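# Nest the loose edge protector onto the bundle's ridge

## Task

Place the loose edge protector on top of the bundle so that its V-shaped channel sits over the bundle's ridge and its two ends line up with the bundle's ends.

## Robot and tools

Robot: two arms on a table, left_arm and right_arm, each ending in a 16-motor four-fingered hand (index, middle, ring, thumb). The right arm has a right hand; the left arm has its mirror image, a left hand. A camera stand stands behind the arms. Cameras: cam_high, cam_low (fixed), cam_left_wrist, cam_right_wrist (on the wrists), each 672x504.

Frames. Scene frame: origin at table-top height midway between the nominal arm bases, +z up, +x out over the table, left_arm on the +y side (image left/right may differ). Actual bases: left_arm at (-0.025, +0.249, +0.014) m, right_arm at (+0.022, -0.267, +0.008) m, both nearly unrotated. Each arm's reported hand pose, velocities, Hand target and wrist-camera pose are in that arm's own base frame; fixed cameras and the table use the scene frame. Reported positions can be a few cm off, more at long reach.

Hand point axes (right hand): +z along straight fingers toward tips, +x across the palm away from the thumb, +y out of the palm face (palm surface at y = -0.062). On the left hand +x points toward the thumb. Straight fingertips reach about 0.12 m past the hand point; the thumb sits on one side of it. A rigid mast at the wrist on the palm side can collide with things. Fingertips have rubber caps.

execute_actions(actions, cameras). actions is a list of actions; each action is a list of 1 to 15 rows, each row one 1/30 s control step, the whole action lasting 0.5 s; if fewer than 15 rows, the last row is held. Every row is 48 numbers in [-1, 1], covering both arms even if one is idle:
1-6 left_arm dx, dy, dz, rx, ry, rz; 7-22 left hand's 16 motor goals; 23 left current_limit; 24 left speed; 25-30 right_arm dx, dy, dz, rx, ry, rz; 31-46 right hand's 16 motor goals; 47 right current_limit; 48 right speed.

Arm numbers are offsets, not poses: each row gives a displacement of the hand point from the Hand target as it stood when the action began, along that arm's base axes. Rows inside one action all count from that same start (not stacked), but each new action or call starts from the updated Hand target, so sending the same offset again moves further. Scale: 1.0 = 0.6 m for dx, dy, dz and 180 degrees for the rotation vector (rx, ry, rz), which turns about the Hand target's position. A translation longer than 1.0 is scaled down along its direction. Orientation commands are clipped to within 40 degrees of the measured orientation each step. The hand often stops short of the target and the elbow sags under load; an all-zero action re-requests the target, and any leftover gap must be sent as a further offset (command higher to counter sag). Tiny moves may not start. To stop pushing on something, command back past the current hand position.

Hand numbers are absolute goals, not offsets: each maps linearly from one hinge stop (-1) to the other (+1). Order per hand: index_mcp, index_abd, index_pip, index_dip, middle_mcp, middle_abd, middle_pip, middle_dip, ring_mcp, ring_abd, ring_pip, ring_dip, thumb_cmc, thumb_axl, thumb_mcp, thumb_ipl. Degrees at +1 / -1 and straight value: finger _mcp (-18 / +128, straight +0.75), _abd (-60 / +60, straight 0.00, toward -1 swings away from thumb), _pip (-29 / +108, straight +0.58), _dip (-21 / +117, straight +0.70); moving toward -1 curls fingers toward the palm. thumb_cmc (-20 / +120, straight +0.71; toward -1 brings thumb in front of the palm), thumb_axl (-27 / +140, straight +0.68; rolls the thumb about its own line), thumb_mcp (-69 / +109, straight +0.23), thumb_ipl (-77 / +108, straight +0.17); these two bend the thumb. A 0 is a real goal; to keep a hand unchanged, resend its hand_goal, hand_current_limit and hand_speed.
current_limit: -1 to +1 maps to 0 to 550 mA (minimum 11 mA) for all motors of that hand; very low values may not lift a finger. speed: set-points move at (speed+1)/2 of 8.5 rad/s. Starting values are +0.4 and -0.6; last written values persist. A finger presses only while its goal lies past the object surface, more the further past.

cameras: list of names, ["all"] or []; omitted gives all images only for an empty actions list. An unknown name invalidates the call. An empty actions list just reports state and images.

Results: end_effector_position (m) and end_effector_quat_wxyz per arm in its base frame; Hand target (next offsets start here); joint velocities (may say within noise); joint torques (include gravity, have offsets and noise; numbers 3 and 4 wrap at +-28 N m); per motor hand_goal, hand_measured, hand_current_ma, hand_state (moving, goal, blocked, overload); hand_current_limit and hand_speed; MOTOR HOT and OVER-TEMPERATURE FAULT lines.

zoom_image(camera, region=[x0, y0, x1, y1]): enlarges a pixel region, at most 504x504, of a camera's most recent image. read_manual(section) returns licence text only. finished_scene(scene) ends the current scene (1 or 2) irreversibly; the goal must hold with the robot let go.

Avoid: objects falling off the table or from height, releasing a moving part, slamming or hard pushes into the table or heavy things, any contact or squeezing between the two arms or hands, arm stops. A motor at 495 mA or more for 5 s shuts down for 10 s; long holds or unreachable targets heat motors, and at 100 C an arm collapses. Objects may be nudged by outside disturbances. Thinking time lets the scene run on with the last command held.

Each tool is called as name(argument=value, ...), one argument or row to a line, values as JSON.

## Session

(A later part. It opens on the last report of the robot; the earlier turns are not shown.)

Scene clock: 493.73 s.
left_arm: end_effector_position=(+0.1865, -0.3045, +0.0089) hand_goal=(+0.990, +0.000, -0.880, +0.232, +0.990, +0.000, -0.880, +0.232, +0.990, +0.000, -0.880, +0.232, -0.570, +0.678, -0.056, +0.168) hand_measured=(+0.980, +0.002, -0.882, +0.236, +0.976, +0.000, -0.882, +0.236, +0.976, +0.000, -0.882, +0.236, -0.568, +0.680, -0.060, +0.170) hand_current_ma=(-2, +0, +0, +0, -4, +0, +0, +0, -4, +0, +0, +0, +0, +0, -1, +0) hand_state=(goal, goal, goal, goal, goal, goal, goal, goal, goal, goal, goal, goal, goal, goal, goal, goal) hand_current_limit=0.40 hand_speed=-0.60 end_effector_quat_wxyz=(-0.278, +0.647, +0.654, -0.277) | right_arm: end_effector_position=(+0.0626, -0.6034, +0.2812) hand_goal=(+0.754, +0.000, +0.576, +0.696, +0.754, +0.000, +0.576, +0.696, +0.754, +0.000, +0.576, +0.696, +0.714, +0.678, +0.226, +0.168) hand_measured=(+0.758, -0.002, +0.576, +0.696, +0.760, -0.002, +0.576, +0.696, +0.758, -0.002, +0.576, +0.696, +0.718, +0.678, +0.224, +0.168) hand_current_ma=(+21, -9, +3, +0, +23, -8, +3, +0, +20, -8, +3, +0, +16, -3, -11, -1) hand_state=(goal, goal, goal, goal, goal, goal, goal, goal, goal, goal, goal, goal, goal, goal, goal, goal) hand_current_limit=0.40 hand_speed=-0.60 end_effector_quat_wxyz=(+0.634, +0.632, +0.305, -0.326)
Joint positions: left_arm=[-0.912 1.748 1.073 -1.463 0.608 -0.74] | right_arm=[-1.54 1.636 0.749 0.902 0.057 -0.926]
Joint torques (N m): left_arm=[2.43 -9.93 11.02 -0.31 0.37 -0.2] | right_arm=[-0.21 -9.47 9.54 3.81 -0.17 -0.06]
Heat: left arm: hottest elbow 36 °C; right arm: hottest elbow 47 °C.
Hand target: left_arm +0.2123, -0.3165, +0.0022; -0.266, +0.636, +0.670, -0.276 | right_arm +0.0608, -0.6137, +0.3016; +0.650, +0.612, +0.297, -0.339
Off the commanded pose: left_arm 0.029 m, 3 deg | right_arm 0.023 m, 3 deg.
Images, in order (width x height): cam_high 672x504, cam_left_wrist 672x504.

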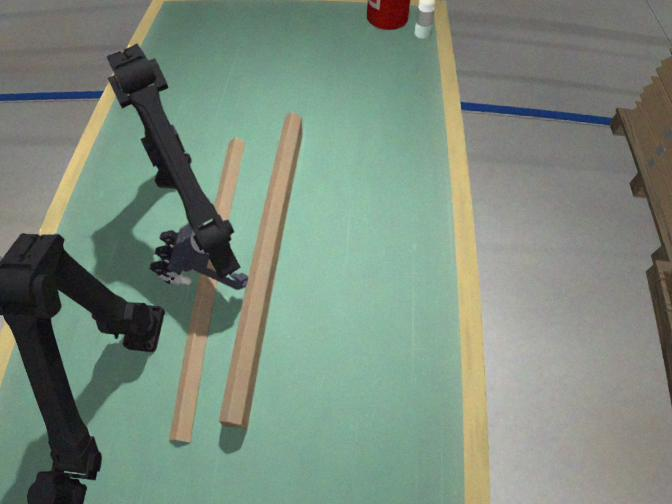

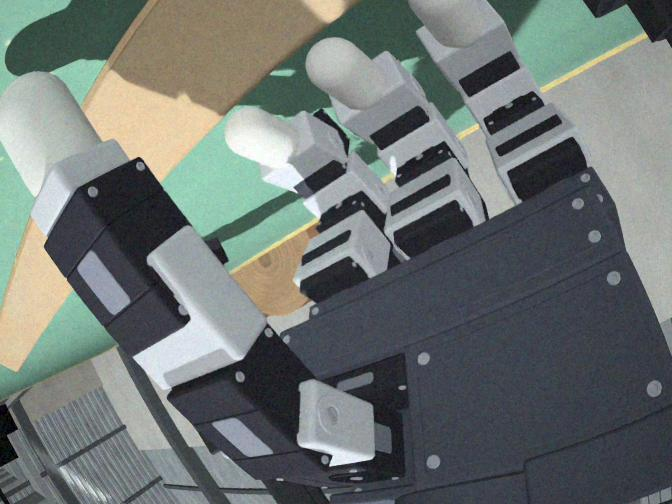

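execute_actions(
  actions=[
    [[-0.06,0.02,0,0,0,0,0.99,0,-0.88,0.232,0.99,0,-0.88,0.232,0.99,0,-0.88,0.232,-0.571,0.678,-0.056,0.168,0.4,-0.6,0,0,0,0,0,0,0.754,0,0.576,0.696,0.754,0,0.576,0.696,0.754,0,0.576,0.696,0.714,0.678,0.226,0.168,0.4,-0.6]],
    [[0,0,0,0,0,0,0.99,0,-0.88,0.232,0.99,0,-0.88,0.232,0.99,0,-0.88,0.232,-0.571,0.678,-0.2,0.168,0.4,-0.8,0,0,0,0,0,0,0.754,0,0.576,0.696,0.754,0,0.576,0.696,0.754,0,0.576,0.696,0.714,0.678,0.226,0.168,0.4,-0.6]],
  ],
  cameras=["cam_high","cam_left_wrist"],
)

zoom_image(
  camera="cam_left_wrist",
  region=[0, 0, 400, 300],
)

zoom_image(
  camera="cam_high",
  region=[130, 190, 290, 310],
)

Scene clock: 507.17 s.
left_arm: end_effector_position=(+0.1818, -0.3062, +0.0033) hand_goal=(+0.990, +0.000, -0.880, +0.232, +0.990, +0.000, -0.880, +0.232, +0.990, +0.000, -0.880, +0.232, -0.570, +0.678, -0.200, +0.168) hand_measured=(+0.980, +0.002, -0.882, +0.228, +0.976, +0.000, -0.882, +0.230, +0.978, +0.000, -0.882, +0.232, -0.572, +0.678, -0.122, +0.188) hand_current_ma=(-2, +0, +0, +0, -4, +0, +0, +0, -3, +0, +0, +0, +0, +0, +158, +12) hand_state=(goal, goal, goal, goal, goal, goal, goal, goal, goal, goal, goal, goal, goal, goal, blocked, goal) hand_current_limit=0.40 hand_speed=-0.80 end_effector_quat_wxyz=(-0.263, +0.639, +0.666, -0.279) | right_arm: end_effector_position=(+0.0626, -0.6034, +0.2812) hand_goal=(+0.754, +0.000, +0.576, +0.696, +0.754, +0.000, +0.576, +0.696, +0.754, +0.000, +0.576, +0.696, +0.714, +0.678, +0.226, +0.168) hand_measured=(+0.758, -0.002, +0.576, +0.696, +0.760, -0.002, +0.576, +0.696, +0.758, -0.002, +0.576, +0.696, +0.718, +0.678, +0.224, +0.168) hand_current_ma=(+21, -9, +3, +0, +23, -8, +3, +0, +20, -8, +3, +0, +16, -3, -11, -1) hand_state=(goal, goal, goal, goal, goal, goal, goal, goal, goal, goal, goal, goal, goal, goal, goal, goal) hand_current_limit=0.40 hand_speed=-0.60 end_effector_quat_wxyz=(+0.634, +0.632, +0.305, -0.326)
Joint positions: left_arm=[-0.923 1.731 1.041 -1.396 0.625 -0.794] | right_arm=[-1.54 1.636 0.749 0.902 0.057 -0.926]
Joint torques (N m): left_arm=[-1.32 -14.45 4.75 -0.5 0.76 -0.19] | right_arm=[-0.26 -9.41 9.51 3.81 -0.18 -0.06]
Heat: left arm: hottest elbow 37 °C; right arm: hottest elbow 47 °C.
Hand target: left_arm +0.1762, -0.3045, +0.0022; -0.266, +0.636, +0.670, -0.276 | right_arm +0.0608, -0.6137, +0.3016; +0.650, +0.612, +0.297, -0.339
Off the commanded pose: left_arm 0.006 m, 1 deg | right_arm 0.023 m, 3 deg.
Images, in order (width x height): cam_high 672x504, cam_left_wrist 672x504.

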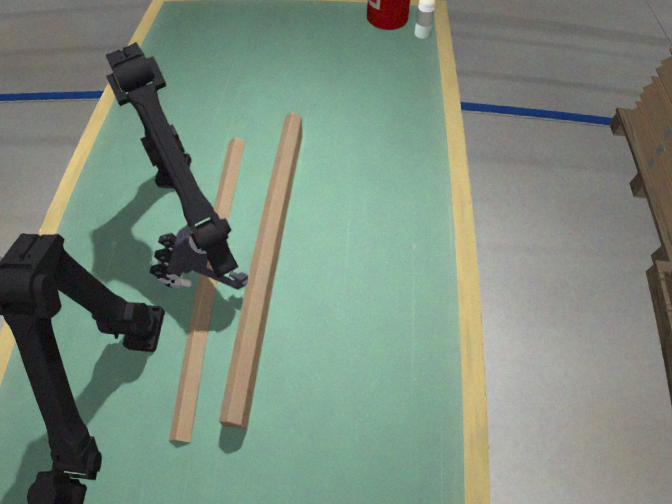

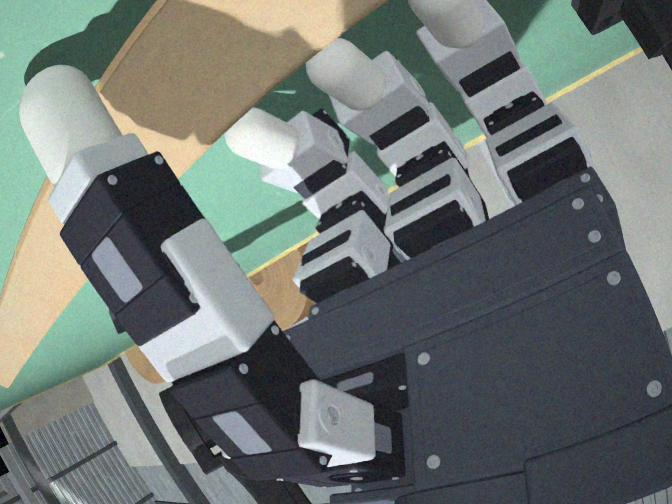

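Scaled by 1.260 from the camera's 672x504 image, which has a finer 960x720 frame.

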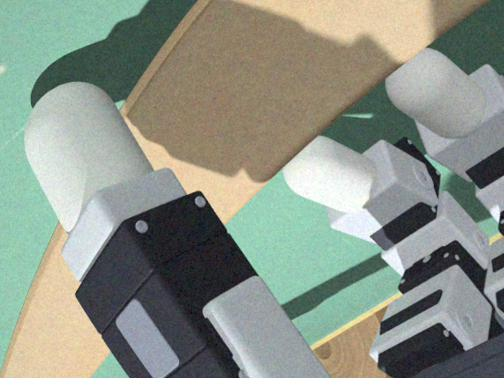

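Scaled by 3.150 from the camera's 672x504 image, which has a finer 960x720 frame.

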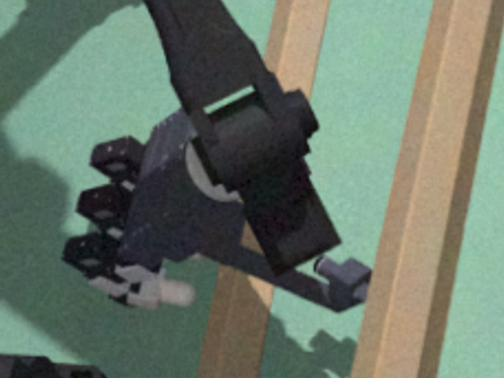

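execute_actions(
  actions=[
    [[-0.01,0,0.003,0,0,0,0.99,0,-0.88,0.232,0.99,0,-0.88,0.232,0.99,0,-0.88,0.232,-0.571,0.678,-0.4,0.168,0.4,-0.8,0,0,0,0,0,0,0.754,0,0.576,0.696,0.754,0,0.576,0.696,0.754,0,0.576,0.696,0.714,0.678,0.226,0.168,0.4,-0.6]],
  ],
  cameras=["cam_high","cam_left_wrist"],
)

zoom_image(
  camera="cam_left_wrist",
  region=[0, 0, 400, 300],
)

zoom_image(
  camera="cam_high",
  region=[130, 190, 290, 310],
)

Scene clock: 516.03 s.
left_arm: end_effector_position=(+0.1803, -0.3060, +0.0060) hand_goal=(+0.990, +0.000, -0.880, +0.232, +0.990, +0.000, -0.880, +0.232, +0.990, +0.000, -0.880, +0.232, -0.570, +0.678, -0.400, +0.168) hand_measured=(+0.992, +0.002, -0.880, +0.230, +0.982, +0.000, -0.880, +0.230, +0.978, +0.000, -0.882, +0.232, -0.572, +0.678, -0.294, +0.196) hand_current_ma=(+0, +0, +0, +0, -1, +0, +0, +0, -3, +0, +0, +0, +0, +0, +282, +24) hand_state=(goal, goal, goal, goal, goal, goal, goal, goal, goal, goal, goal, goal, goal, goal, blocked, blocked) hand_current_limit=0.40 hand_speed=-0.80 end_effector_quat_wxyz=(-0.259, +0.638, +0.670, -0.277) | right_arm: end_effector_position=(+0.0626, -0.6034, +0.2812) hand_goal=(+0.754, +0.000, +0.576, +0.696, +0.754, +0.000, +0.576, +0.696, +0.754, +0.000, +0.576, +0.696, +0.714, +0.678, +0.226, +0.168) hand_measured=(+0.758, -0.002, +0.576, +0.696, +0.760, -0.002, +0.576, +0.696, +0.758, -0.002, +0.576, +0.696, +0.718, +0.678, +0.224, +0.168) hand_current_ma=(+21, -9, +3, +0, +23, -8, +3, +0, +20, -8, +3, +0, +16, -3, -11, -1) hand_state=(goal, goal, goal, goal, goal, goal, goal, goal, goal, goal, goal, goal, goal, goal, goal, goal) hand_current_limit=0.40 hand_speed=-0.60 end_effector_quat_wxyz=(+0.634, +0.632, +0.305, -0.326)
Joint positions: left_arm=[-0.927 1.717 1.035 -1.388 0.626 -0.812] | right_arm=[-1.54 1.636 0.749 0.902 0.057 -0.926]
Joint torques (N m): left_arm=[-1.73 -13.8 4.51 -0.57 0.96 -0.13] | right_arm=[-0.21 -9.47 9.52 3.82 -0.17 -0.06]
Heat: left arm: hottest elbow 36 °C; right arm: hottest elbow 47 °C.
Hand target: left_arm +0.1702, -0.3044, +0.0039; -0.266, +0.636, +0.670, -0.276 | right_arm +0.0608, -0.6137, +0.3016; +0.650, +0.612, +0.297, -0.339
Off the commanded pose: left_arm 0.010 m, 1 deg | right_arm 0.023 m, 3 deg.
Images, in order (width x height): cam_high 672x504, cam_left_wrist 672x504.

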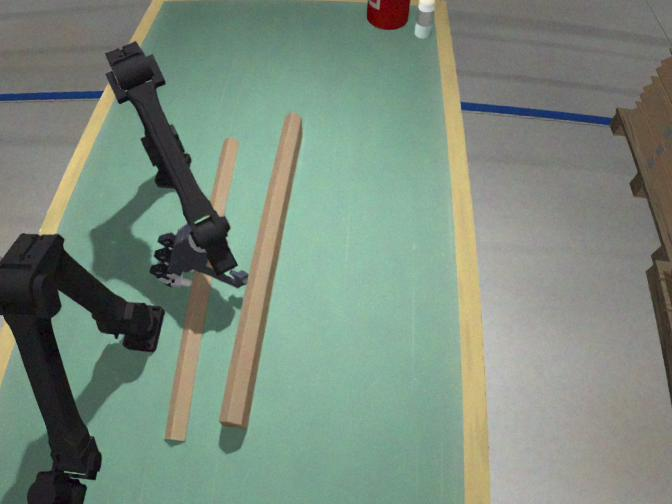

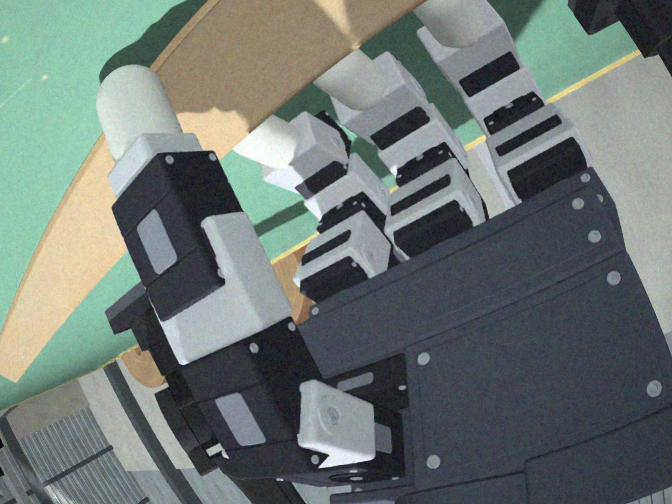

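Scaled by 1.260 from the camera's 672x504 image, which has a finer 960x720 frame.

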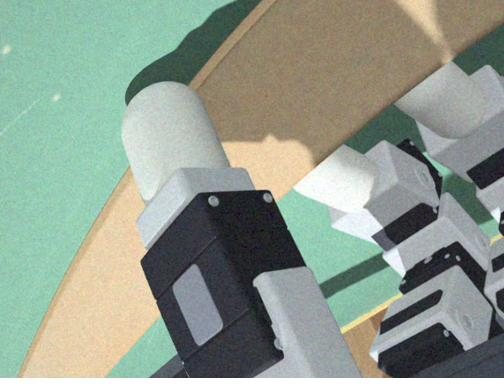

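Scaled by 3.150 from the camera's 672x504 image, which has a finer 960x720 frame.

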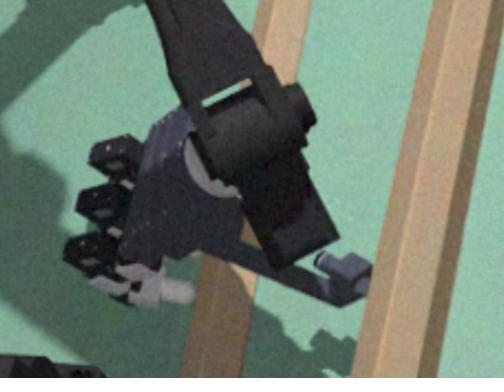

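execute_actions(
  actions=[
    [[0,0,0,0,0,0,0.99,0,-0.781,-0.29,0.99,0,-0.88,0.232,0.99,0,-0.781,-0.29,-0.571,0.678,-0.4,0.168,0.4,-0.7,0,0,0,0,0,0,0.754,0,0.576,0.696,0.754,0,0.576,0.696,0.754,0,0.576,0.696,0.714,0.678,0.226,0.168,0.4,-0.6]],
    [[0,0,0,0,0,0,0.85,0,-0.781,-0.2,0.99,0,-0.88,0.232,0.85,0,-0.781,-0.2,-0.571,0.678,-0.42,0.1,0.4,-0.7,0,0,0,0,0,0,0.754,0,0.576,0.696,0.754,0,0.576,0.696,0.754,0,0.576,0.696,0.714,0.678,0.226,0.168,0.4,-0.6]],
  ],
  cameras=["cam_high","cam_left_wrist"],
)

zoom_image(
  camera="cam_left_wrist",
  region=[0, 0, 400, 300],
)

Scene clock: 534.00 s.
left_arm: end_effector_position=(+0.1762, -0.3076, +0.0075) hand_goal=(+0.850, +0.000, -0.780, -0.200, +0.990, +0.000, -0.880, +0.232, +0.850, +0.000, -0.780, -0.200, -0.570, +0.678, -0.420, +0.100) hand_measured=(+0.878, +0.002, -0.780, -0.202, +1.000, +0.000, -0.860, +0.236, +0.860, +0.000, -0.782, -0.202, -0.570, +0.678, -0.316, +0.162) hand_current_ma=(+16, +0, +0, +0, +2, +0, +7, +0, +2, +0, +0, +0, +0, +0, +282, +110) hand_state=(blocked, goal, goal, goal, goal, goal, goal, goal, goal, goal, goal, goal, goal, goal, blocked, blocked) hand_current_limit=0.40 hand_speed=-0.70 end_effector_quat_wxyz=(-0.260, +0.635, +0.670, -0.284) | right_arm: end_effector_position=(+0.0626, -0.6034, +0.2812) hand_goal=(+0.754, +0.000, +0.576, +0.696, +0.754, +0.000, +0.576, +0.696, +0.754, +0.000, +0.576, +0.696, +0.714, +0.678, +0.226, +0.168) hand_measured=(+0.758, -0.002, +0.576, +0.696, +0.760, -0.002, +0.576, +0.696, +0.758, -0.002, +0.576, +0.696, +0.718, +0.678, +0.224, +0.168) hand_current_ma=(+21, -9, +3, +0, +23, -8, +3, +0, +20, -8, +3, +0, +16, -3, -11, -1) hand_state=(goal, goal, goal, goal, goal, goal, goal, goal, goal, goal, goal, goal, goal, goal, goal, goal) hand_current_limit=0.40 hand_speed=-0.60 end_effector_quat_wxyz=(+0.634, +0.632, +0.305, -0.326)
Joint positions: left_arm=[-0.931 1.712 1.031 -1.388 0.642 -0.816] | right_arm=[-1.54 1.636 0.749 0.902 0.057 -0.926]
Joint torques (N m): left_arm=[-1.49 -13.45 4.79 -0.59 0.32 -0.1] | right_arm=[-0.38 -9.47 9.54 3.81 -0.17 -0.06]
Heat: left arm: hottest shoulder 35 °C; right arm: hottest elbow 47 °C.
Hand target: left_arm +0.1703, -0.3046, +0.0040; -0.266, +0.636, +0.670, -0.276 | right_arm +0.0608, -0.6137, +0.3016; +0.650, +0.612, +0.297, -0.339
Off the commanded pose: left_arm 0.008 m, 1 deg | right_arm 0.023 m, 3 deg.
Images, in order (width x height): cam_high 672x504, cam_left_wrist 672x504.

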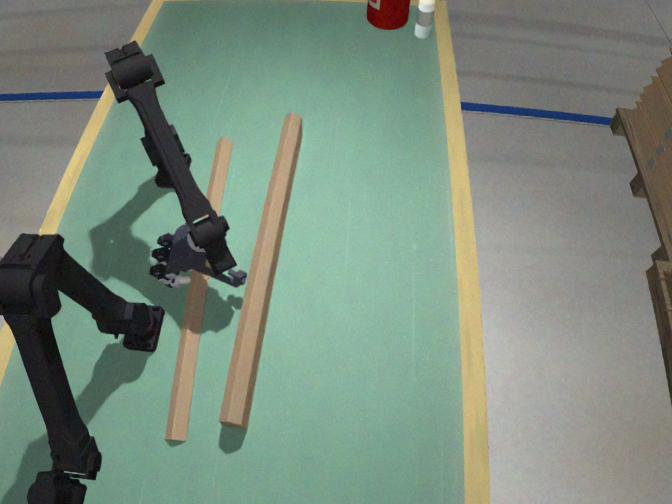

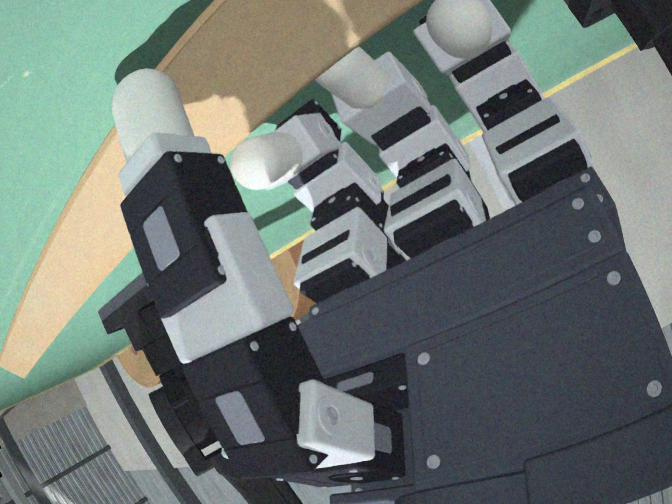

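Scaled by 1.260 from the camera's 672x504 image, which has a finer 960x720 frame.

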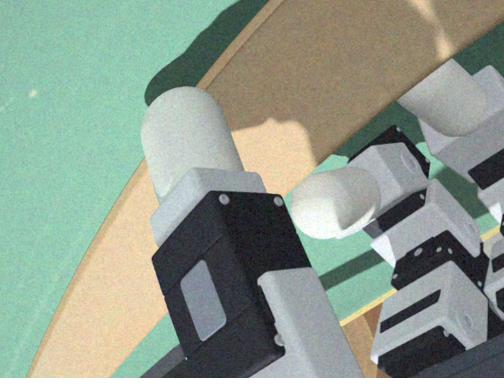

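execute_actions(
  actions=[
    [[0,0,0,0,0,0,0.85,0,-0.781,-0.2,0.99,0,-0.781,-0.29,0.85,0,-0.781,-0.2,-0.571,0.678,-0.38,0.13,0.5,-0.7,0,0,0,0,0,0,0.754,0,0.576,0.696,0.754,0,0.576,0.696,0.754,0,0.576,0.696,0.714,0.678,0.226,0.168,0.4,-0.6]],
    [[0,0,0,0,0,0,0.65,0,-0.77,-0.05,0.99,0,-0.781,-0.29,0.65,0,-0.77,-0.05,-0.571,0.678,-0.38,0.1,0.5,-0.7,0,0,0,0,0,0,0.754,0,0.576,0.696,0.754,0,0.576,0.696,0.754,0,0.576,0.696,0.714,0.678,0.226,0.168,0.4,-0.6]],
  ],
  cameras=["cam_high","cam_left_wrist"],
)

zoom_image(
  camera="cam_left_wrist",
  region=[0, 0, 400, 300],
)

Scene clock: 540.10 s.
left_arm: end_effector_position=(+0.1718, -0.3079, +0.0115) hand_goal=(+0.650, +0.000, -0.770, -0.050, +0.990, +0.000, -0.780, -0.290, +0.650, +0.000, -0.770, -0.050, -0.570, +0.678, -0.380, +0.100) hand_measured=(+0.732, +0.002, -0.772, -0.082, +0.986, +0.000, -0.774, -0.286, +0.688, +0.000, -0.774, -0.052, -0.570, +0.678, -0.316, +0.142) hand_current_ma=(+121, +0, +0, -17, +0, +0, +1, +0, +28, +0, +0, +0, +0, +0, +112, +51) hand_state=(blocked, goal, goal, blocked, goal, goal, goal, goal, blocked, goal, goal, goal, goal, goal, blocked, blocked) hand_current_limit=0.50 hand_speed=-0.70 end_effector_quat_wxyz=(-0.262, +0.633, +0.670, -0.287) | right_arm: end_effector_position=(+0.0626, -0.6034, +0.2812) hand_goal=(+0.754, +0.000, +0.576, +0.696, +0.754, +0.000, +0.576, +0.696, +0.754, +0.000, +0.576, +0.696, +0.714, +0.678, +0.226, +0.168) hand_measured=(+0.758, -0.002, +0.576, +0.696, +0.760, -0.002, +0.576, +0.696, +0.758, -0.002, +0.576, +0.696, +0.718, +0.678, +0.224, +0.168) hand_current_ma=(+21, -9, +3, +0, +23, -8, +3, +0, +20, -8, +3, +0, +16, -3, -11, -1) hand_state=(goal, goal, goal, goal, goal, goal, goal, goal, goal, goal, goal, goal, goal, goal, goal, goal) hand_current_limit=0.40 hand_speed=-0.60 end_effector_quat_wxyz=(+0.634, +0.632, +0.305, -0.326)
Joint positions: left_arm=[-0.936 1.703 1.03 -1.397 0.652 -0.821] | right_arm=[-1.54 1.636 0.749 0.902 0.057 -0.926]
Joint torques (N m): left_arm=[-0.91 -12.75 5.03 -0.23 -0.1 -0.05] | right_arm=[-0.15 -9.47 9.55 3.79 -0.18 -0.06]
Heat: left arm: hottest shoulder 35 °C; right arm: hottest elbow 47 °C.
Hand target: left_arm +0.1702, -0.3044, +0.0039; -0.266, +0.636, +0.670, -0.276 | right_arm +0.0608, -0.6137, +0.3016; +0.650, +0.612, +0.297, -0.339
Off the commanded pose: left_arm 0.008 m, 1 deg | right_arm 0.023 m, 3 deg.
Images, in order (width x height): cam_high 672x504, cam_left_wrist 672x504.

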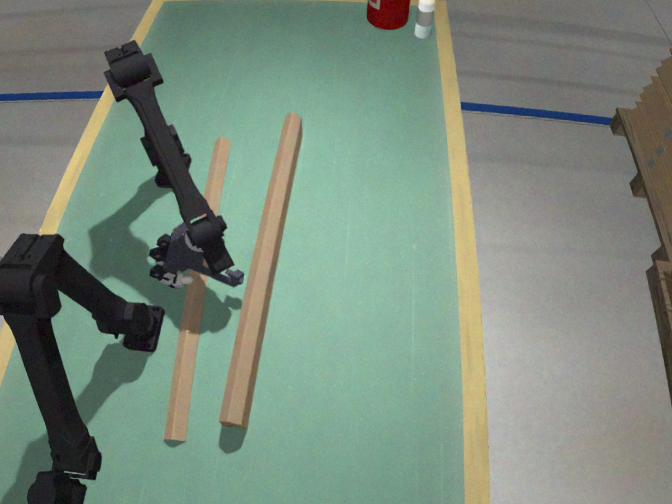

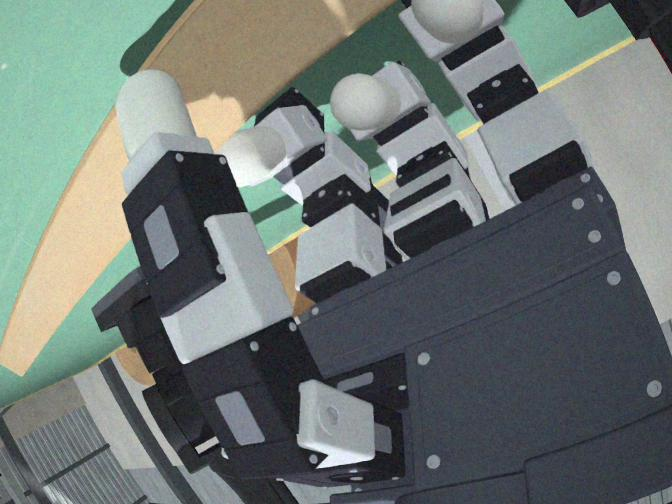

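Scaled by 1.260 from the camera's 672x504 image, which has a finer 960x720 frame.

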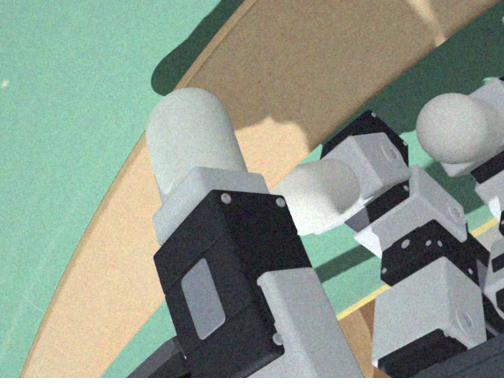

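execute_actions(
  actions=[
    [[0.01,0,-0.015,0,0,0,0.5,0,-0.77,0.05,0.99,0,-0.781,-0.29,0.5,0,-0.77,0.05,-0.571,0.678,-0.42,0.1,0.6,-0.8,0,0,0,0,0,0,0.754,0,0.576,0.696,0.754,0,0.576,0.696,0.754,0,0.576,0.696,0.714,0.678,0.226,0.168,0.4,-0.6]],
    [[0,0,0,0,0,0,0.4,0,-0.77,0.1,0.99,0,-0.781,-0.29,0.4,0,-0.77,0.1,-0.571,0.678,-0.45,0.1,0.7,-0.8,0,0,0,0,0,0,0.754,0,0.576,0.696,0.754,0,0.576,0.696,0.754,0,0.576,0.696,0.714,0.678,0.226,0.168,0.4,-0.6]],
  ],
  cameras=["cam_high","cam_left_wrist"],
)

zoom_image(
  camera="cam_left_wrist",
  region=[0, 0, 400, 300],
)

Scene clock: 545.23 s.
left_arm: end_effector_position=(+0.1724, -0.3069, +0.0125) hand_goal=(+0.400, +0.000, -0.770, +0.100, +0.990, +0.000, -0.780, -0.290, +0.400, +0.000, -0.770, +0.100, -0.570, +0.678, -0.450, +0.100) hand_measured=(+0.458, +0.002, -0.810, +0.054, +0.984, +0.000, -0.774, -0.286, +0.420, +0.000, -0.786, +0.084, -0.572, +0.676, -0.298, +0.170) hand_current_ma=(+63, +0, -26, -35, -1, +0, +1, +0, +9, +0, -4, -5, +0, +0, +468, +139) hand_state=(blocked, goal, blocked, blocked, goal, goal, goal, goal, blocked, goal, goal, goal, goal, goal, blocked, blocked) hand_current_limit=0.70 hand_speed=-0.80 end_effector_quat_wxyz=(-0.262, +0.635, +0.669, -0.283) | right_arm: end_effector_position=(+0.0626, -0.6034, +0.2812) hand_goal=(+0.754, +0.000, +0.576, +0.696, +0.754, +0.000, +0.576, +0.696, +0.754, +0.000, +0.576, +0.696, +0.714, +0.678, +0.226, +0.168) hand_measured=(+0.758, -0.002, +0.576, +0.696, +0.760, -0.002, +0.576, +0.696, +0.758, -0.002, +0.576, +0.696, +0.718, +0.678, +0.224, +0.168) hand_current_ma=(+21, -9, +3, +0, +23, -8, +3, +0, +20, -8, +3, +0, +16, -3, -11, -1) hand_state=(goal, goal, goal, goal, goal, goal, goal, goal, goal, goal, goal, goal, goal, goal, goal, goal) hand_current_limit=0.40 hand_speed=-0.60 end_effector_quat_wxyz=(+0.634, +0.632, +0.305, -0.326)
Joint positions: left_arm=[-0.938 1.7 1.03 -1.399 0.644 -0.821] | right_arm=[-1.54 1.636 0.749 0.902 0.057 -0.926]
Joint torques (N m): left_arm=[0.38 -10.34 5.31 0.47 -0.02 0.11] | right_arm=[-0.26 -9.47 9.52 3.82 -0.17 -0.06]
Heat: left arm: hottest shoulder 35 °C; right arm: hottest elbow 47 °C.
Hand target: left_arm +0.1762, -0.3044, -0.0050; -0.266, +0.636, +0.669, -0.276 | right_arm +0.0608, -0.6137, +0.3016; +0.650, +0.612, +0.297, -0.339
Off the commanded pose: left_arm 0.018 m, 1 deg | right_arm 0.023 m, 3 deg.
Images, in order (width x height): cam_high 672x504, cam_left_wrist 672x504.

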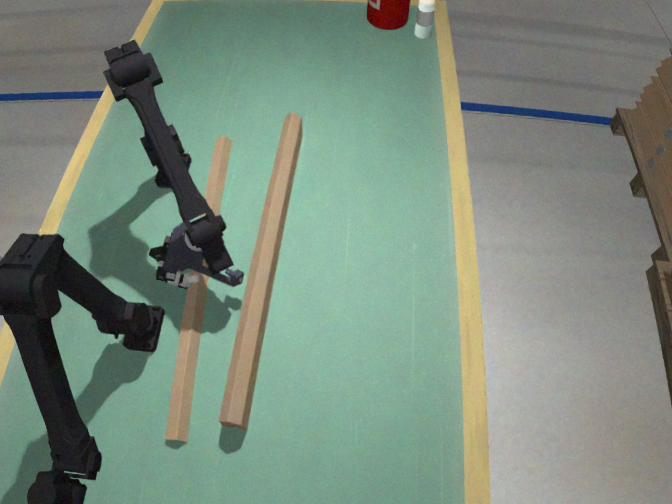

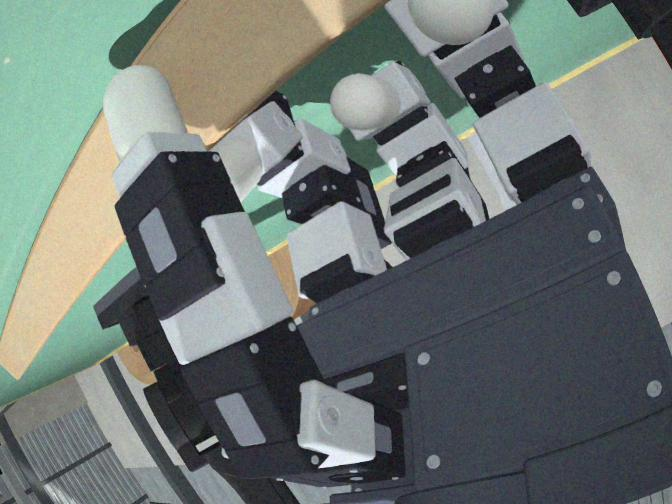

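Scaled by 1.260 from the camera's 672x504 image, which has a finer 960x720 frame.

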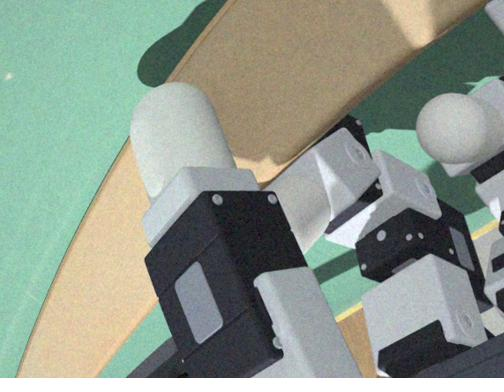

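execute_actions(
  actions=[
    [[0,0,0.02,0,0,0,0.99,0,-0.781,-0.29,0.99,0,-0.781,-0.29,0.99,0,-0.781,-0.29,-0.571,0.678,-0.056,0.168,0.4,-0.6,0,0,0,0,0,0,0.754,0,0.576,0.696,0.754,0,0.576,0.696,0.754,0,0.576,0.696,0.714,0.678,0.226,0.168,0.4,-0.6]],
    [[0,0,0.15,0,0,0,0.99,0,-0.781,-0.29,0.99,0,-0.781,-0.29,0.99,0,-0.781,-0.29,-0.571,0.678,-0.0,0.168,0.4,-0.6,0,0,0,0,0,0,0.754,0,0.576,0.696,0.754,0,0.576,0.696,0.754,0,0.576,0.696,0.714,0.678,0.226,0.168,0.4,-0.6]],
    [[0.03,0.13,0.076,0,-0.07,-0.01,0.9,0,-0.3,0.3,0.9,0,-0.3,0.3,0.9,0,-0.3,0.3,-0.2,0.678,0.2,0.168,0.4,-0.4,0,0,0,0,0,0,0.754,0,0.576,0.696,0.754,0,0.576,0.696,0.754,0,0.576,0.696,0.714,0.678,0.226,0.168,0.4,-0.6]],
    [[0.035,0.14,0.076,0,-0.069,-0.01,0.754,0,0.576,0.696,0.754,0,0.576,0.696,0.754,0,0.576,0.696,0.3,0.678,0.226,0.168,0.4,-0.4,0,0,0,0,0,0,0.754,0,0.576,0.696,0.754,0,0.576,0.696,0.754,0,0.576,0.696,0.714,0.678,0.226,0.168,0.4,-0.6]],
    [[0,0,0,0,0,0,0.754,0,0.576,0.696,0.754,0,0.576,0.696,0.754,0,0.576,0.696,0.714,0.678,0.226,0.168,0.4,-0.4,0.053,0.217,-0.022,0.1358,0.0575,0.0155,0.754,0,0.576,0.696,0.754,0,0.576,0.696,0.754,0,0.576,0.696,0.714,0.678,0.226,0.168,0.4,-0.6]],
    [[0,0,0,0,0,0,0.754,0,0.576,0.696,0.754,0,0.576,0.696,0.754,0,0.576,0.696,0.714,0.678,0.226,0.168,0.4,-0.4,0.053,0.217,-0.022,0.1358,0.0575,0.0155,0.754,0,0.576,0.696,0.754,0,0.576,0.696,0.754,0,0.576,0.696,0.714,0.678,0.226,0.168,0.4,-0.6]],
    [[0,0,0,0,0,0,0.754,0,0.576,0.696,0.754,0,0.576,0.696,0.754,0,0.576,0.696,0.714,0.678,0.226,0.168,0.4,-0.4,0.053,0.217,-0.022,0.1358,0.0575,0.0155,0.754,0,0.576,0.696,0.754,0,0.576,0.696,0.754,0,0.576,0.696,0.714,0.678,0.226,0.168,0.4,-0.6]],
    [[0,0,0,0,0,0,0.754,0,0.576,0.696,0.754,0,0.576,0.696,0.754,0,0.576,0.696,0.714,0.678,0.226,0.168,0.4,-0.4,0.053,0.217,-0.022,0.1358,0.0575,0.0155,0.754,0,0.576,0.696,0.754,0,0.576,0.696,0.754,0,0.576,0.696,0.714,0.678,0.226,0.168,0.4,-0.6]],
  ],
  cameras=["all"],
)

Scene clock: 633.30 s.
left_arm: end_effector_position=(+0.2147, -0.1478, +0.1890) hand_goal=(+0.754, +0.000, +0.576, +0.696, +0.754, +0.000, +0.576, +0.696, +0.754, +0.000, +0.576, +0.696, +0.714, +0.678, +0.226, +0.168) hand_measured=(+0.752, +0.002, +0.572, +0.694, +0.752, +0.000, +0.570, +0.694, +0.752, +0.000, +0.572, +0.694, +0.708, +0.676, +0.216, +0.168) hand_current_ma=(+0, +0, +0, +0, +0, +0, -1, +0, +0, +0, +0, +0, -1, +0, -3, +0) hand_state=(goal, goal, goal, goal, goal, goal, goal, goal, goal, goal, goal, goal, goal, goal, goal, goal) hand_current_limit=0.40 hand_speed=-0.40 end_effector_quat_wxyz=(-0.097, +0.702, +0.696, -0.113) | right_arm: end_effector_position=(+0.1904, -0.0971, +0.2490) hand_goal=(+0.754, +0.000, +0.576, +0.696, +0.754, +0.000, +0.576, +0.696, +0.754, +0.000, +0.576, +0.696, +0.714, +0.678, +0.226, +0.168) hand_measured=(+0.754, -0.002, +0.576, +0.696, +0.754, -0.002, +0.576, +0.696, +0.754, -0.002, +0.576, +0.696, +0.714, +0.678, +0.222, +0.168) hand_current_ma=(-4, -7, +3, +0, -3, -7, +3, +0, -2, -7, +3, +0, +1, -3, -18, -1) hand_state=(goal, goal, goal, goal, goal, goal, goal, goal, goal, goal, goal, goal, goal, goal, goal, goal) hand_current_limit=0.40 hand_speed=-0.60 end_effector_quat_wxyz=(+0.093, +0.660, +0.745, -0.027)
Joint positions: left_arm=[-0.73 1.025 0.929 -1.686 0.214 -0.698] | right_arm=[-0.583 0.508 0.792 -1.678 0.08 -0.71]
Joint torques (N m): left_arm=[1.2 -5.13 8.14 -0.58 0.15 0.17] | right_arm=[0.91 1.32 7.68 0.17 -0.07 0.18]
Heat: left arm: hottest elbow 34 °C; right arm: hottest elbow 47 °C.
Hand target: left_arm +0.2153, -0.1425, +0.1882; -0.123, +0.702, +0.691, -0.123 | right_arm +0.1879, -0.0929, +0.2489; -0.127, +0.712, +0.680, -0.120
Off the commanded pose: left_arm 0.005 m, 3 deg | right_arm 0.005 m, 29 deg.
joint sent to its limit (left arm) — joint 4 (wrist pitch), lower limit. The joint targets are off in orientation, not in position.
joint sent to its limit (right arm) — joint 4 (wrist pitch), lower limit. The joint targets are off in orientation, not in position.

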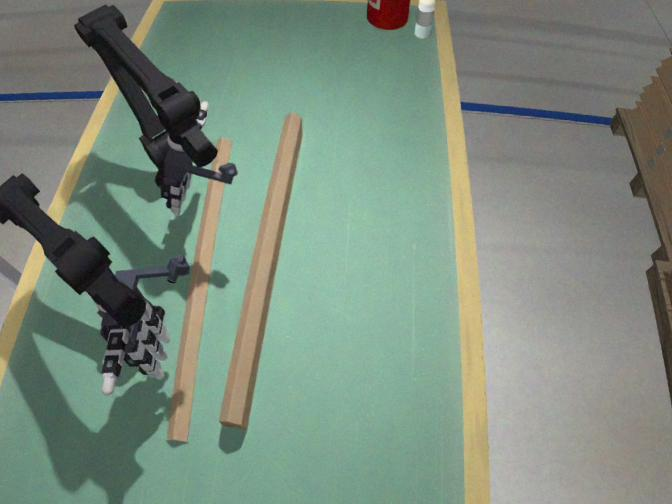

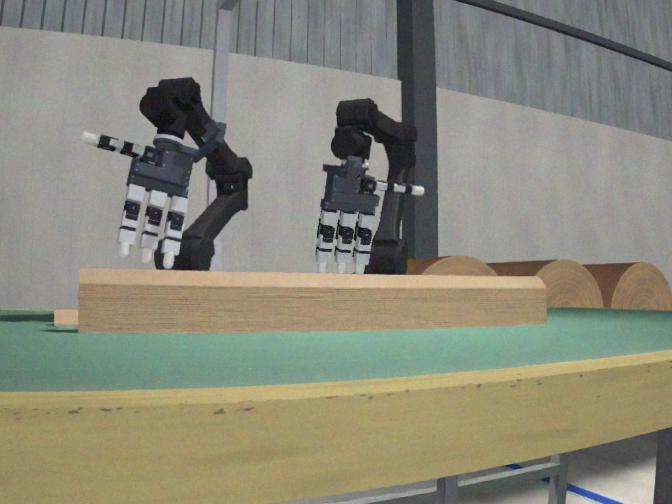

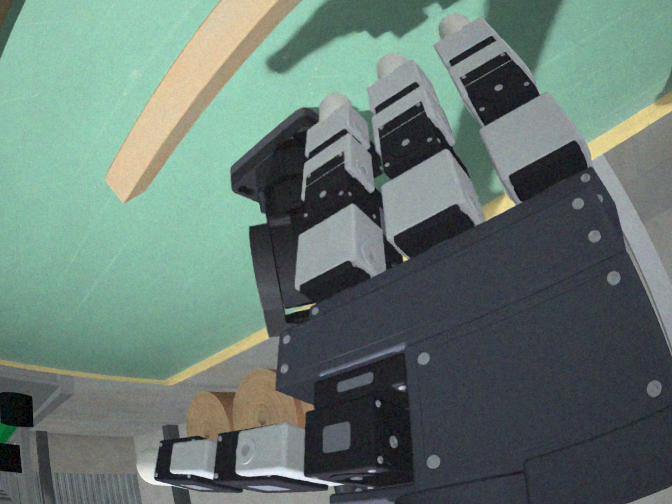

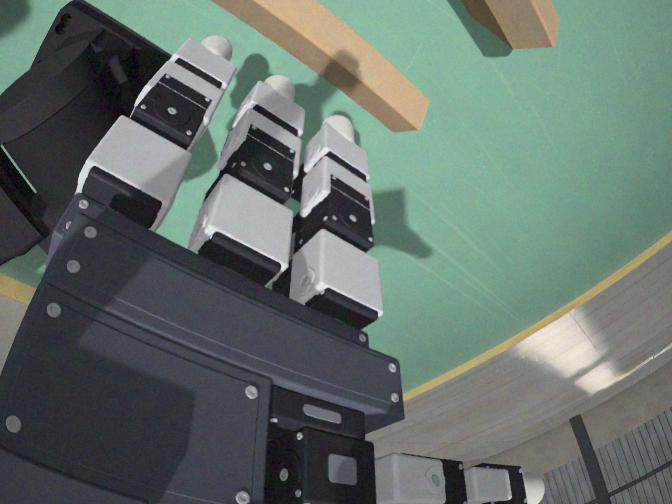

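execute_actions(
  actions=[
    [[0,0,-0.09,0,0,0,0.754,0,0.576,0.696,0.754,0,0.576,0.696,0.754,0,0.576,0.696,0.714,0.678,0.226,0.168,0.4,-0.4,0,0,-0.14,0,0,0,0.754,0,0.576,0.696,0.754,0,0.576,0.696,0.754,0,0.576,0.696,0.714,0.678,0.226,0.168,0.4,-0.6]],
    [[0,0,-0.08,0,0,0,0.754,0,0.576,0.696,0.754,0,0.576,0.696,0.754,0,0.576,0.696,0.714,0.678,0.226,0.168,0.4,-0.4,0,0,-0.115,0,0,0,0.754,0,0.576,0.696,0.754,0,0.576,0.696,0.754,0,0.576,0.696,0.714,0.678,0.226,0.168,0.4,-0.6]],
  ],
  cameras=["all"],
)

zoom_image(
  camera="cam_high",
  region=[90, 90, 310, 270],
)

zoom_image(
  camera="cam_high",
  region=[90, 260, 310, 440],
)

Scene clock: 640.17 s.
left_arm: end_effector_position=(+0.2117, -0.1441, +0.0889) hand_goal=(+0.754, +0.000, +0.576, +0.696, +0.754, +0.000, +0.576, +0.696, +0.754, +0.000, +0.576, +0.696, +0.714, +0.678, +0.226, +0.168) hand_measured=(+0.752, +0.002, +0.572, +0.694, +0.750, +0.000, +0.572, +0.694, +0.752, +0.000, +0.572, +0.694, +0.708, +0.676, +0.218, +0.168) hand_current_ma=(+0, +0, +0, +0, +0, +0, +0, +0, +0, +0, +0, +0, -1, +0, -2, +0) hand_state=(goal, goal, goal, goal, goal, goal, goal, goal, goal, goal, goal, goal, goal, goal, goal, goal) hand_current_limit=0.40 hand_speed=-0.40 end_effector_quat_wxyz=(-0.124, +0.703, +0.689, -0.121) | right_arm: end_effector_position=(+0.1872, -0.0951, +0.1770) hand_goal=(+0.754, +0.000, +0.576, +0.696, +0.754, +0.000, +0.576, +0.696, +0.754, +0.000, +0.576, +0.696, +0.714, +0.678, +0.226, +0.168) hand_measured=(+0.754, -0.002, +0.576, +0.696, +0.754, -0.002, +0.576, +0.696, +0.754, -0.002, +0.576, +0.696, +0.714, +0.678, +0.222, +0.168) hand_current_ma=(-4, -7, +3, +0, -3, -7, +3, +0, -2, -7, +3, +0, +1, -3, -18, -1) hand_state=(goal, goal, goal, goal, goal, goal, goal, goal, goal, goal, goal, goal, goal, goal, goal, goal) hand_current_limit=0.40 hand_speed=-0.60 end_effector_quat_wxyz=(+0.081, +0.661, +0.745, -0.029)
Joint positions: left_arm=[-0.716 1.13 0.727 -1.44 0.22 -0.666] | right_arm=[-0.583 0.465 0.599 -1.552 0.08 -0.709]
Joint torques (N m): left_arm=[1.2 -5.01 7.6 -0.2 0.28 0.16] | right_arm=[0.26 1.38 7.91 1.44 0.05 0.05]
Heat: left arm: hottest elbow 35 °C; right arm: hottest elbow 45 °C.
Hand target: left_arm +0.2153, -0.1426, +0.0863; -0.123, +0.702, +0.691, -0.123 | right_arm +0.1904, -0.0972, +0.1800; +0.093, +0.661, +0.744, -0.027
Off the commanded pose: left_arm 0.005 m, 0 deg | right_arm 0.005 m, 1 deg.
led back after a hold (right arm): the arm was led back toward your command in small steps, so it may still be short of it.
pose unreachable (right arm): on one or more control steps of this call, first in action 0 (counted from 0), this arm could not follow its commanded pose, so it was not sent that pose on those steps. It may still have moved: this result reports where it is.
cause: moving toward the commanded pose would bring two parts of the arm too close to each other (joints 2 (shoulder) to 6 (wrist roll) lie between them).

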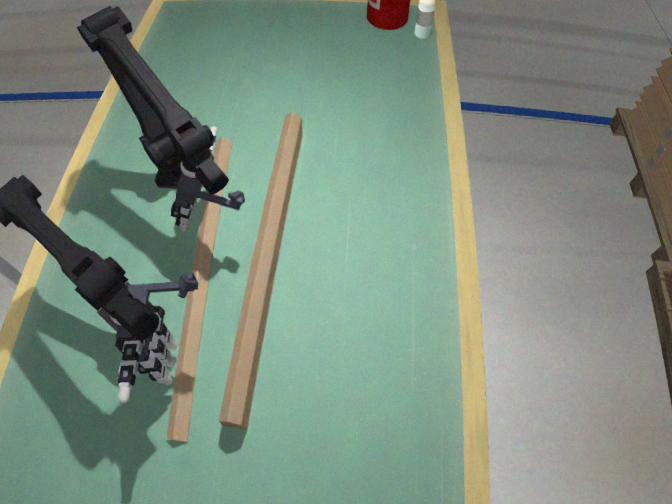

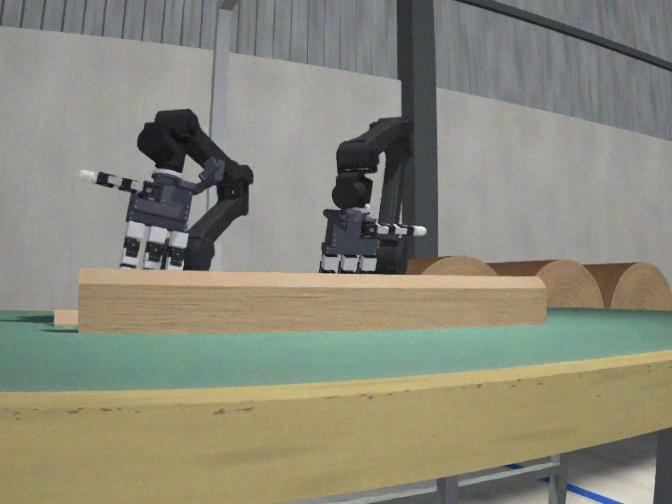

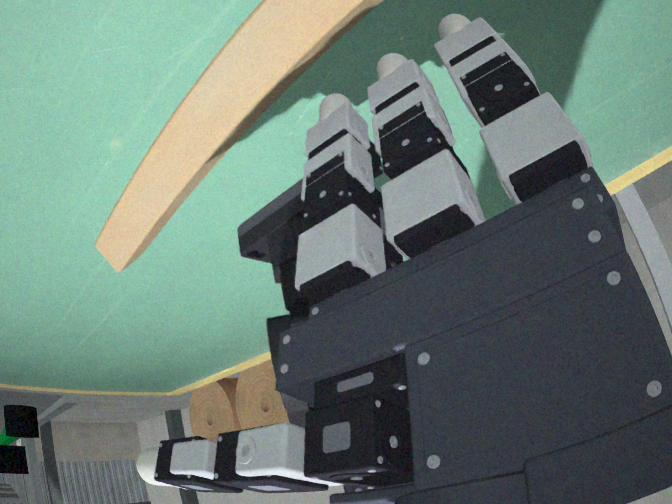

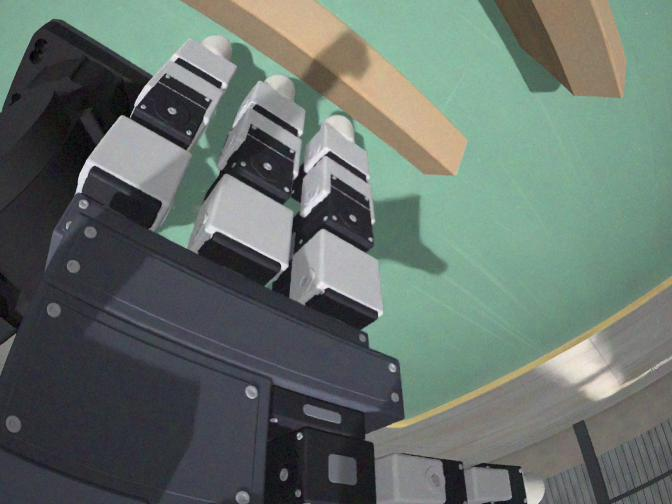

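Scaled by 2.291 from the camera's 672x504 image, which has a finer 960x720 frame.

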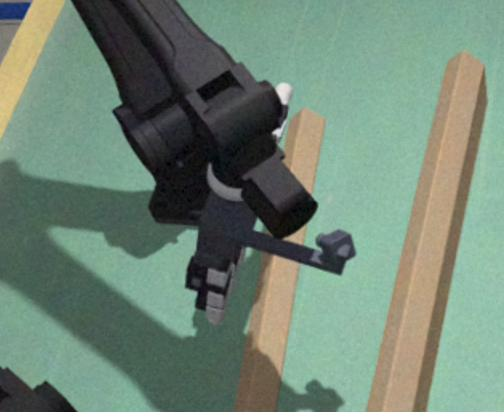

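Scaled by 2.291 from the camera's 672x504 image, which has a finer 960x720 frame.

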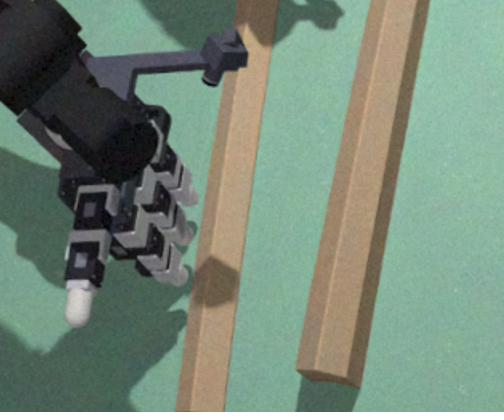

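execute_actions(
  actions=[
    [[0,-0.107,-0.013,0,0,0,0.754,0,0.576,0.696,0.754,0,0.576,0.696,0.754,0,0.576,0.696,0.714,0.678,0.226,0.168,0.4,-0.4,0,0,0.03,0,0,0,0.754,0,0.576,0.696,0.754,0,0.576,0.696,0.754,0,0.576,0.696,0.714,0.678,0.226,0.168,0.4,-0.6]],
    [[0.05,0,0,0,0,0,0.754,0,0.576,0.696,0.754,0,0.576,0.696,0.754,0,0.576,0.696,0.714,0.678,0.226,0.168,0.4,-0.4,0,0,0,0,0,0,0.754,0,0.576,0.696,0.754,0,0.576,0.696,0.754,0,0.576,0.696,0.714,0.678,0.226,0.168,0.4,-0.6]],
    [[0.05,0,0,0,0,0,0.754,0,0.576,0.696,0.754,0,0.576,0.696,0.754,0,0.576,0.696,0.714,0.678,0.226,0.168,0.4,-0.4,0,0,0,0,0,0,0.754,0,0.576,0.696,0.754,0,0.576,0.696,0.754,0,0.576,0.696,0.714,0.678,0.226,0.168,0.4,-0.6]],
    [[0.05,0,0,0,0,0,0.754,0,0.576,0.696,0.754,0,0.576,0.696,0.754,0,0.576,0.696,0.714,0.678,0.226,0.168,0.4,-0.4,0,0,0,0,0,0,0.754,0,0.576,0.696,0.754,0,0.576,0.696,0.754,0,0.576,0.696,0.714,0.678,0.226,0.168,0.4,-0.6]],
  ],
  cameras=["cam_high","cam_left_wrist"],
)

Scene clock: 653.87 s.
left_arm: end_effector_position=(+0.2760, -0.1956, +0.0706) hand_goal=(+0.754, +0.000, +0.576, +0.696, +0.754, +0.000, +0.576, +0.696, +0.754, +0.000, +0.576, +0.696, +0.714, +0.678, +0.226, +0.168) hand_measured=(+0.780, +0.002, +0.594, +0.706, +0.790, +0.010, +0.600, +0.706, +0.802, +0.010, +0.606, +0.710, +0.708, +0.676, +0.218, +0.168) hand_current_ma=(+12, +0, +6, +2, +25, +1, +10, +2, +41, +1, +15, +4, -1, +0, -2, +0) hand_state=(blocked, goal, goal, goal, blocked, goal, blocked, goal, blocked, goal, blocked, goal, goal, goal, goal, goal) hand_current_limit=0.40 hand_speed=-0.40 end_effector_quat_wxyz=(-0.151, +0.696, +0.689, -0.132) | right_arm: end_effector_position=(+0.1859, -0.0942, +0.1762) hand_goal=(+0.754, +0.000, +0.576, +0.696, +0.754, +0.000, +0.576, +0.696, +0.754, +0.000, +0.576, +0.696, +0.714, +0.678, +0.226, +0.168) hand_measured=(+0.754, -0.002, +0.576, +0.696, +0.754, -0.002, +0.576, +0.696, +0.754, -0.002, +0.576, +0.696, +0.714, +0.678, +0.222, +0.168) hand_current_ma=(-4, -7, +3, +0, -3, -7, +3, +0, -2, -7, +3, +0, +1, -3, -18, -1) hand_state=(goal, goal, goal, goal, goal, goal, goal, goal, goal, goal, goal, goal, goal, goal, goal, goal) hand_current_limit=0.40 hand_speed=-0.60 end_effector_quat_wxyz=(+0.077, +0.661, +0.746, -0.029)
Joint positions: left_arm=[-0.696 1.427 0.93 -1.407 0.233 -0.646] | right_arm=[-0.583 0.465 0.599 -1.559 0.08 -0.709]
Joint torques (N m): left_arm=[1.44 -8.41 11.9 0.43 -0.51 0.2] | right_arm=[0.38 2.14 11.28 0.13 0.05 0.05]
Heat: left arm: hottest elbow 36 °C; right arm: hottest elbow 46 °C.
Hand target: left_arm +0.3052, -0.2066, +0.0783; -0.123, +0.702, +0.691, -0.123 | right_arm +0.1904, -0.0972, +0.1980; +0.093, +0.661, +0.744, -0.027
Off the commanded pose: left_arm 0.032 m, 3 deg | right_arm 0.022 m, 2 deg.
Images, in order (width x height): cam_high 672x504, cam_left_wrist 672x504.

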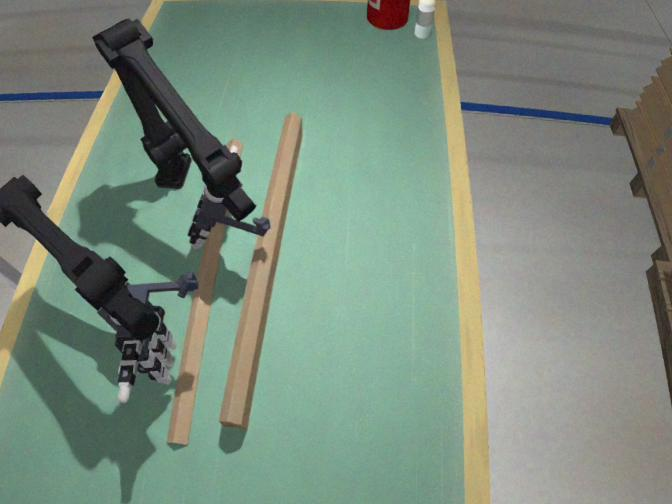

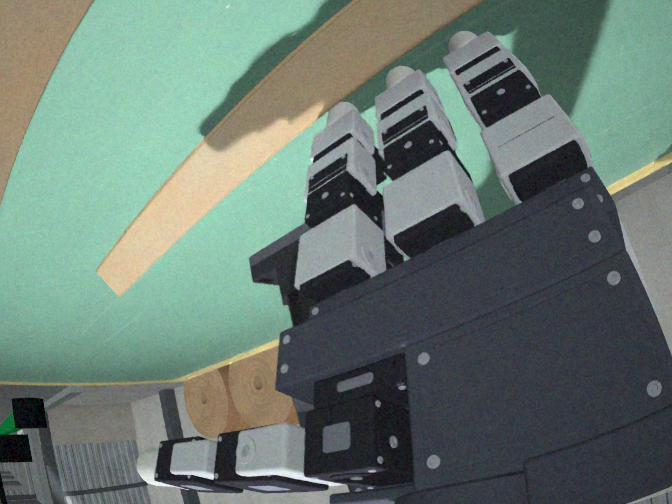

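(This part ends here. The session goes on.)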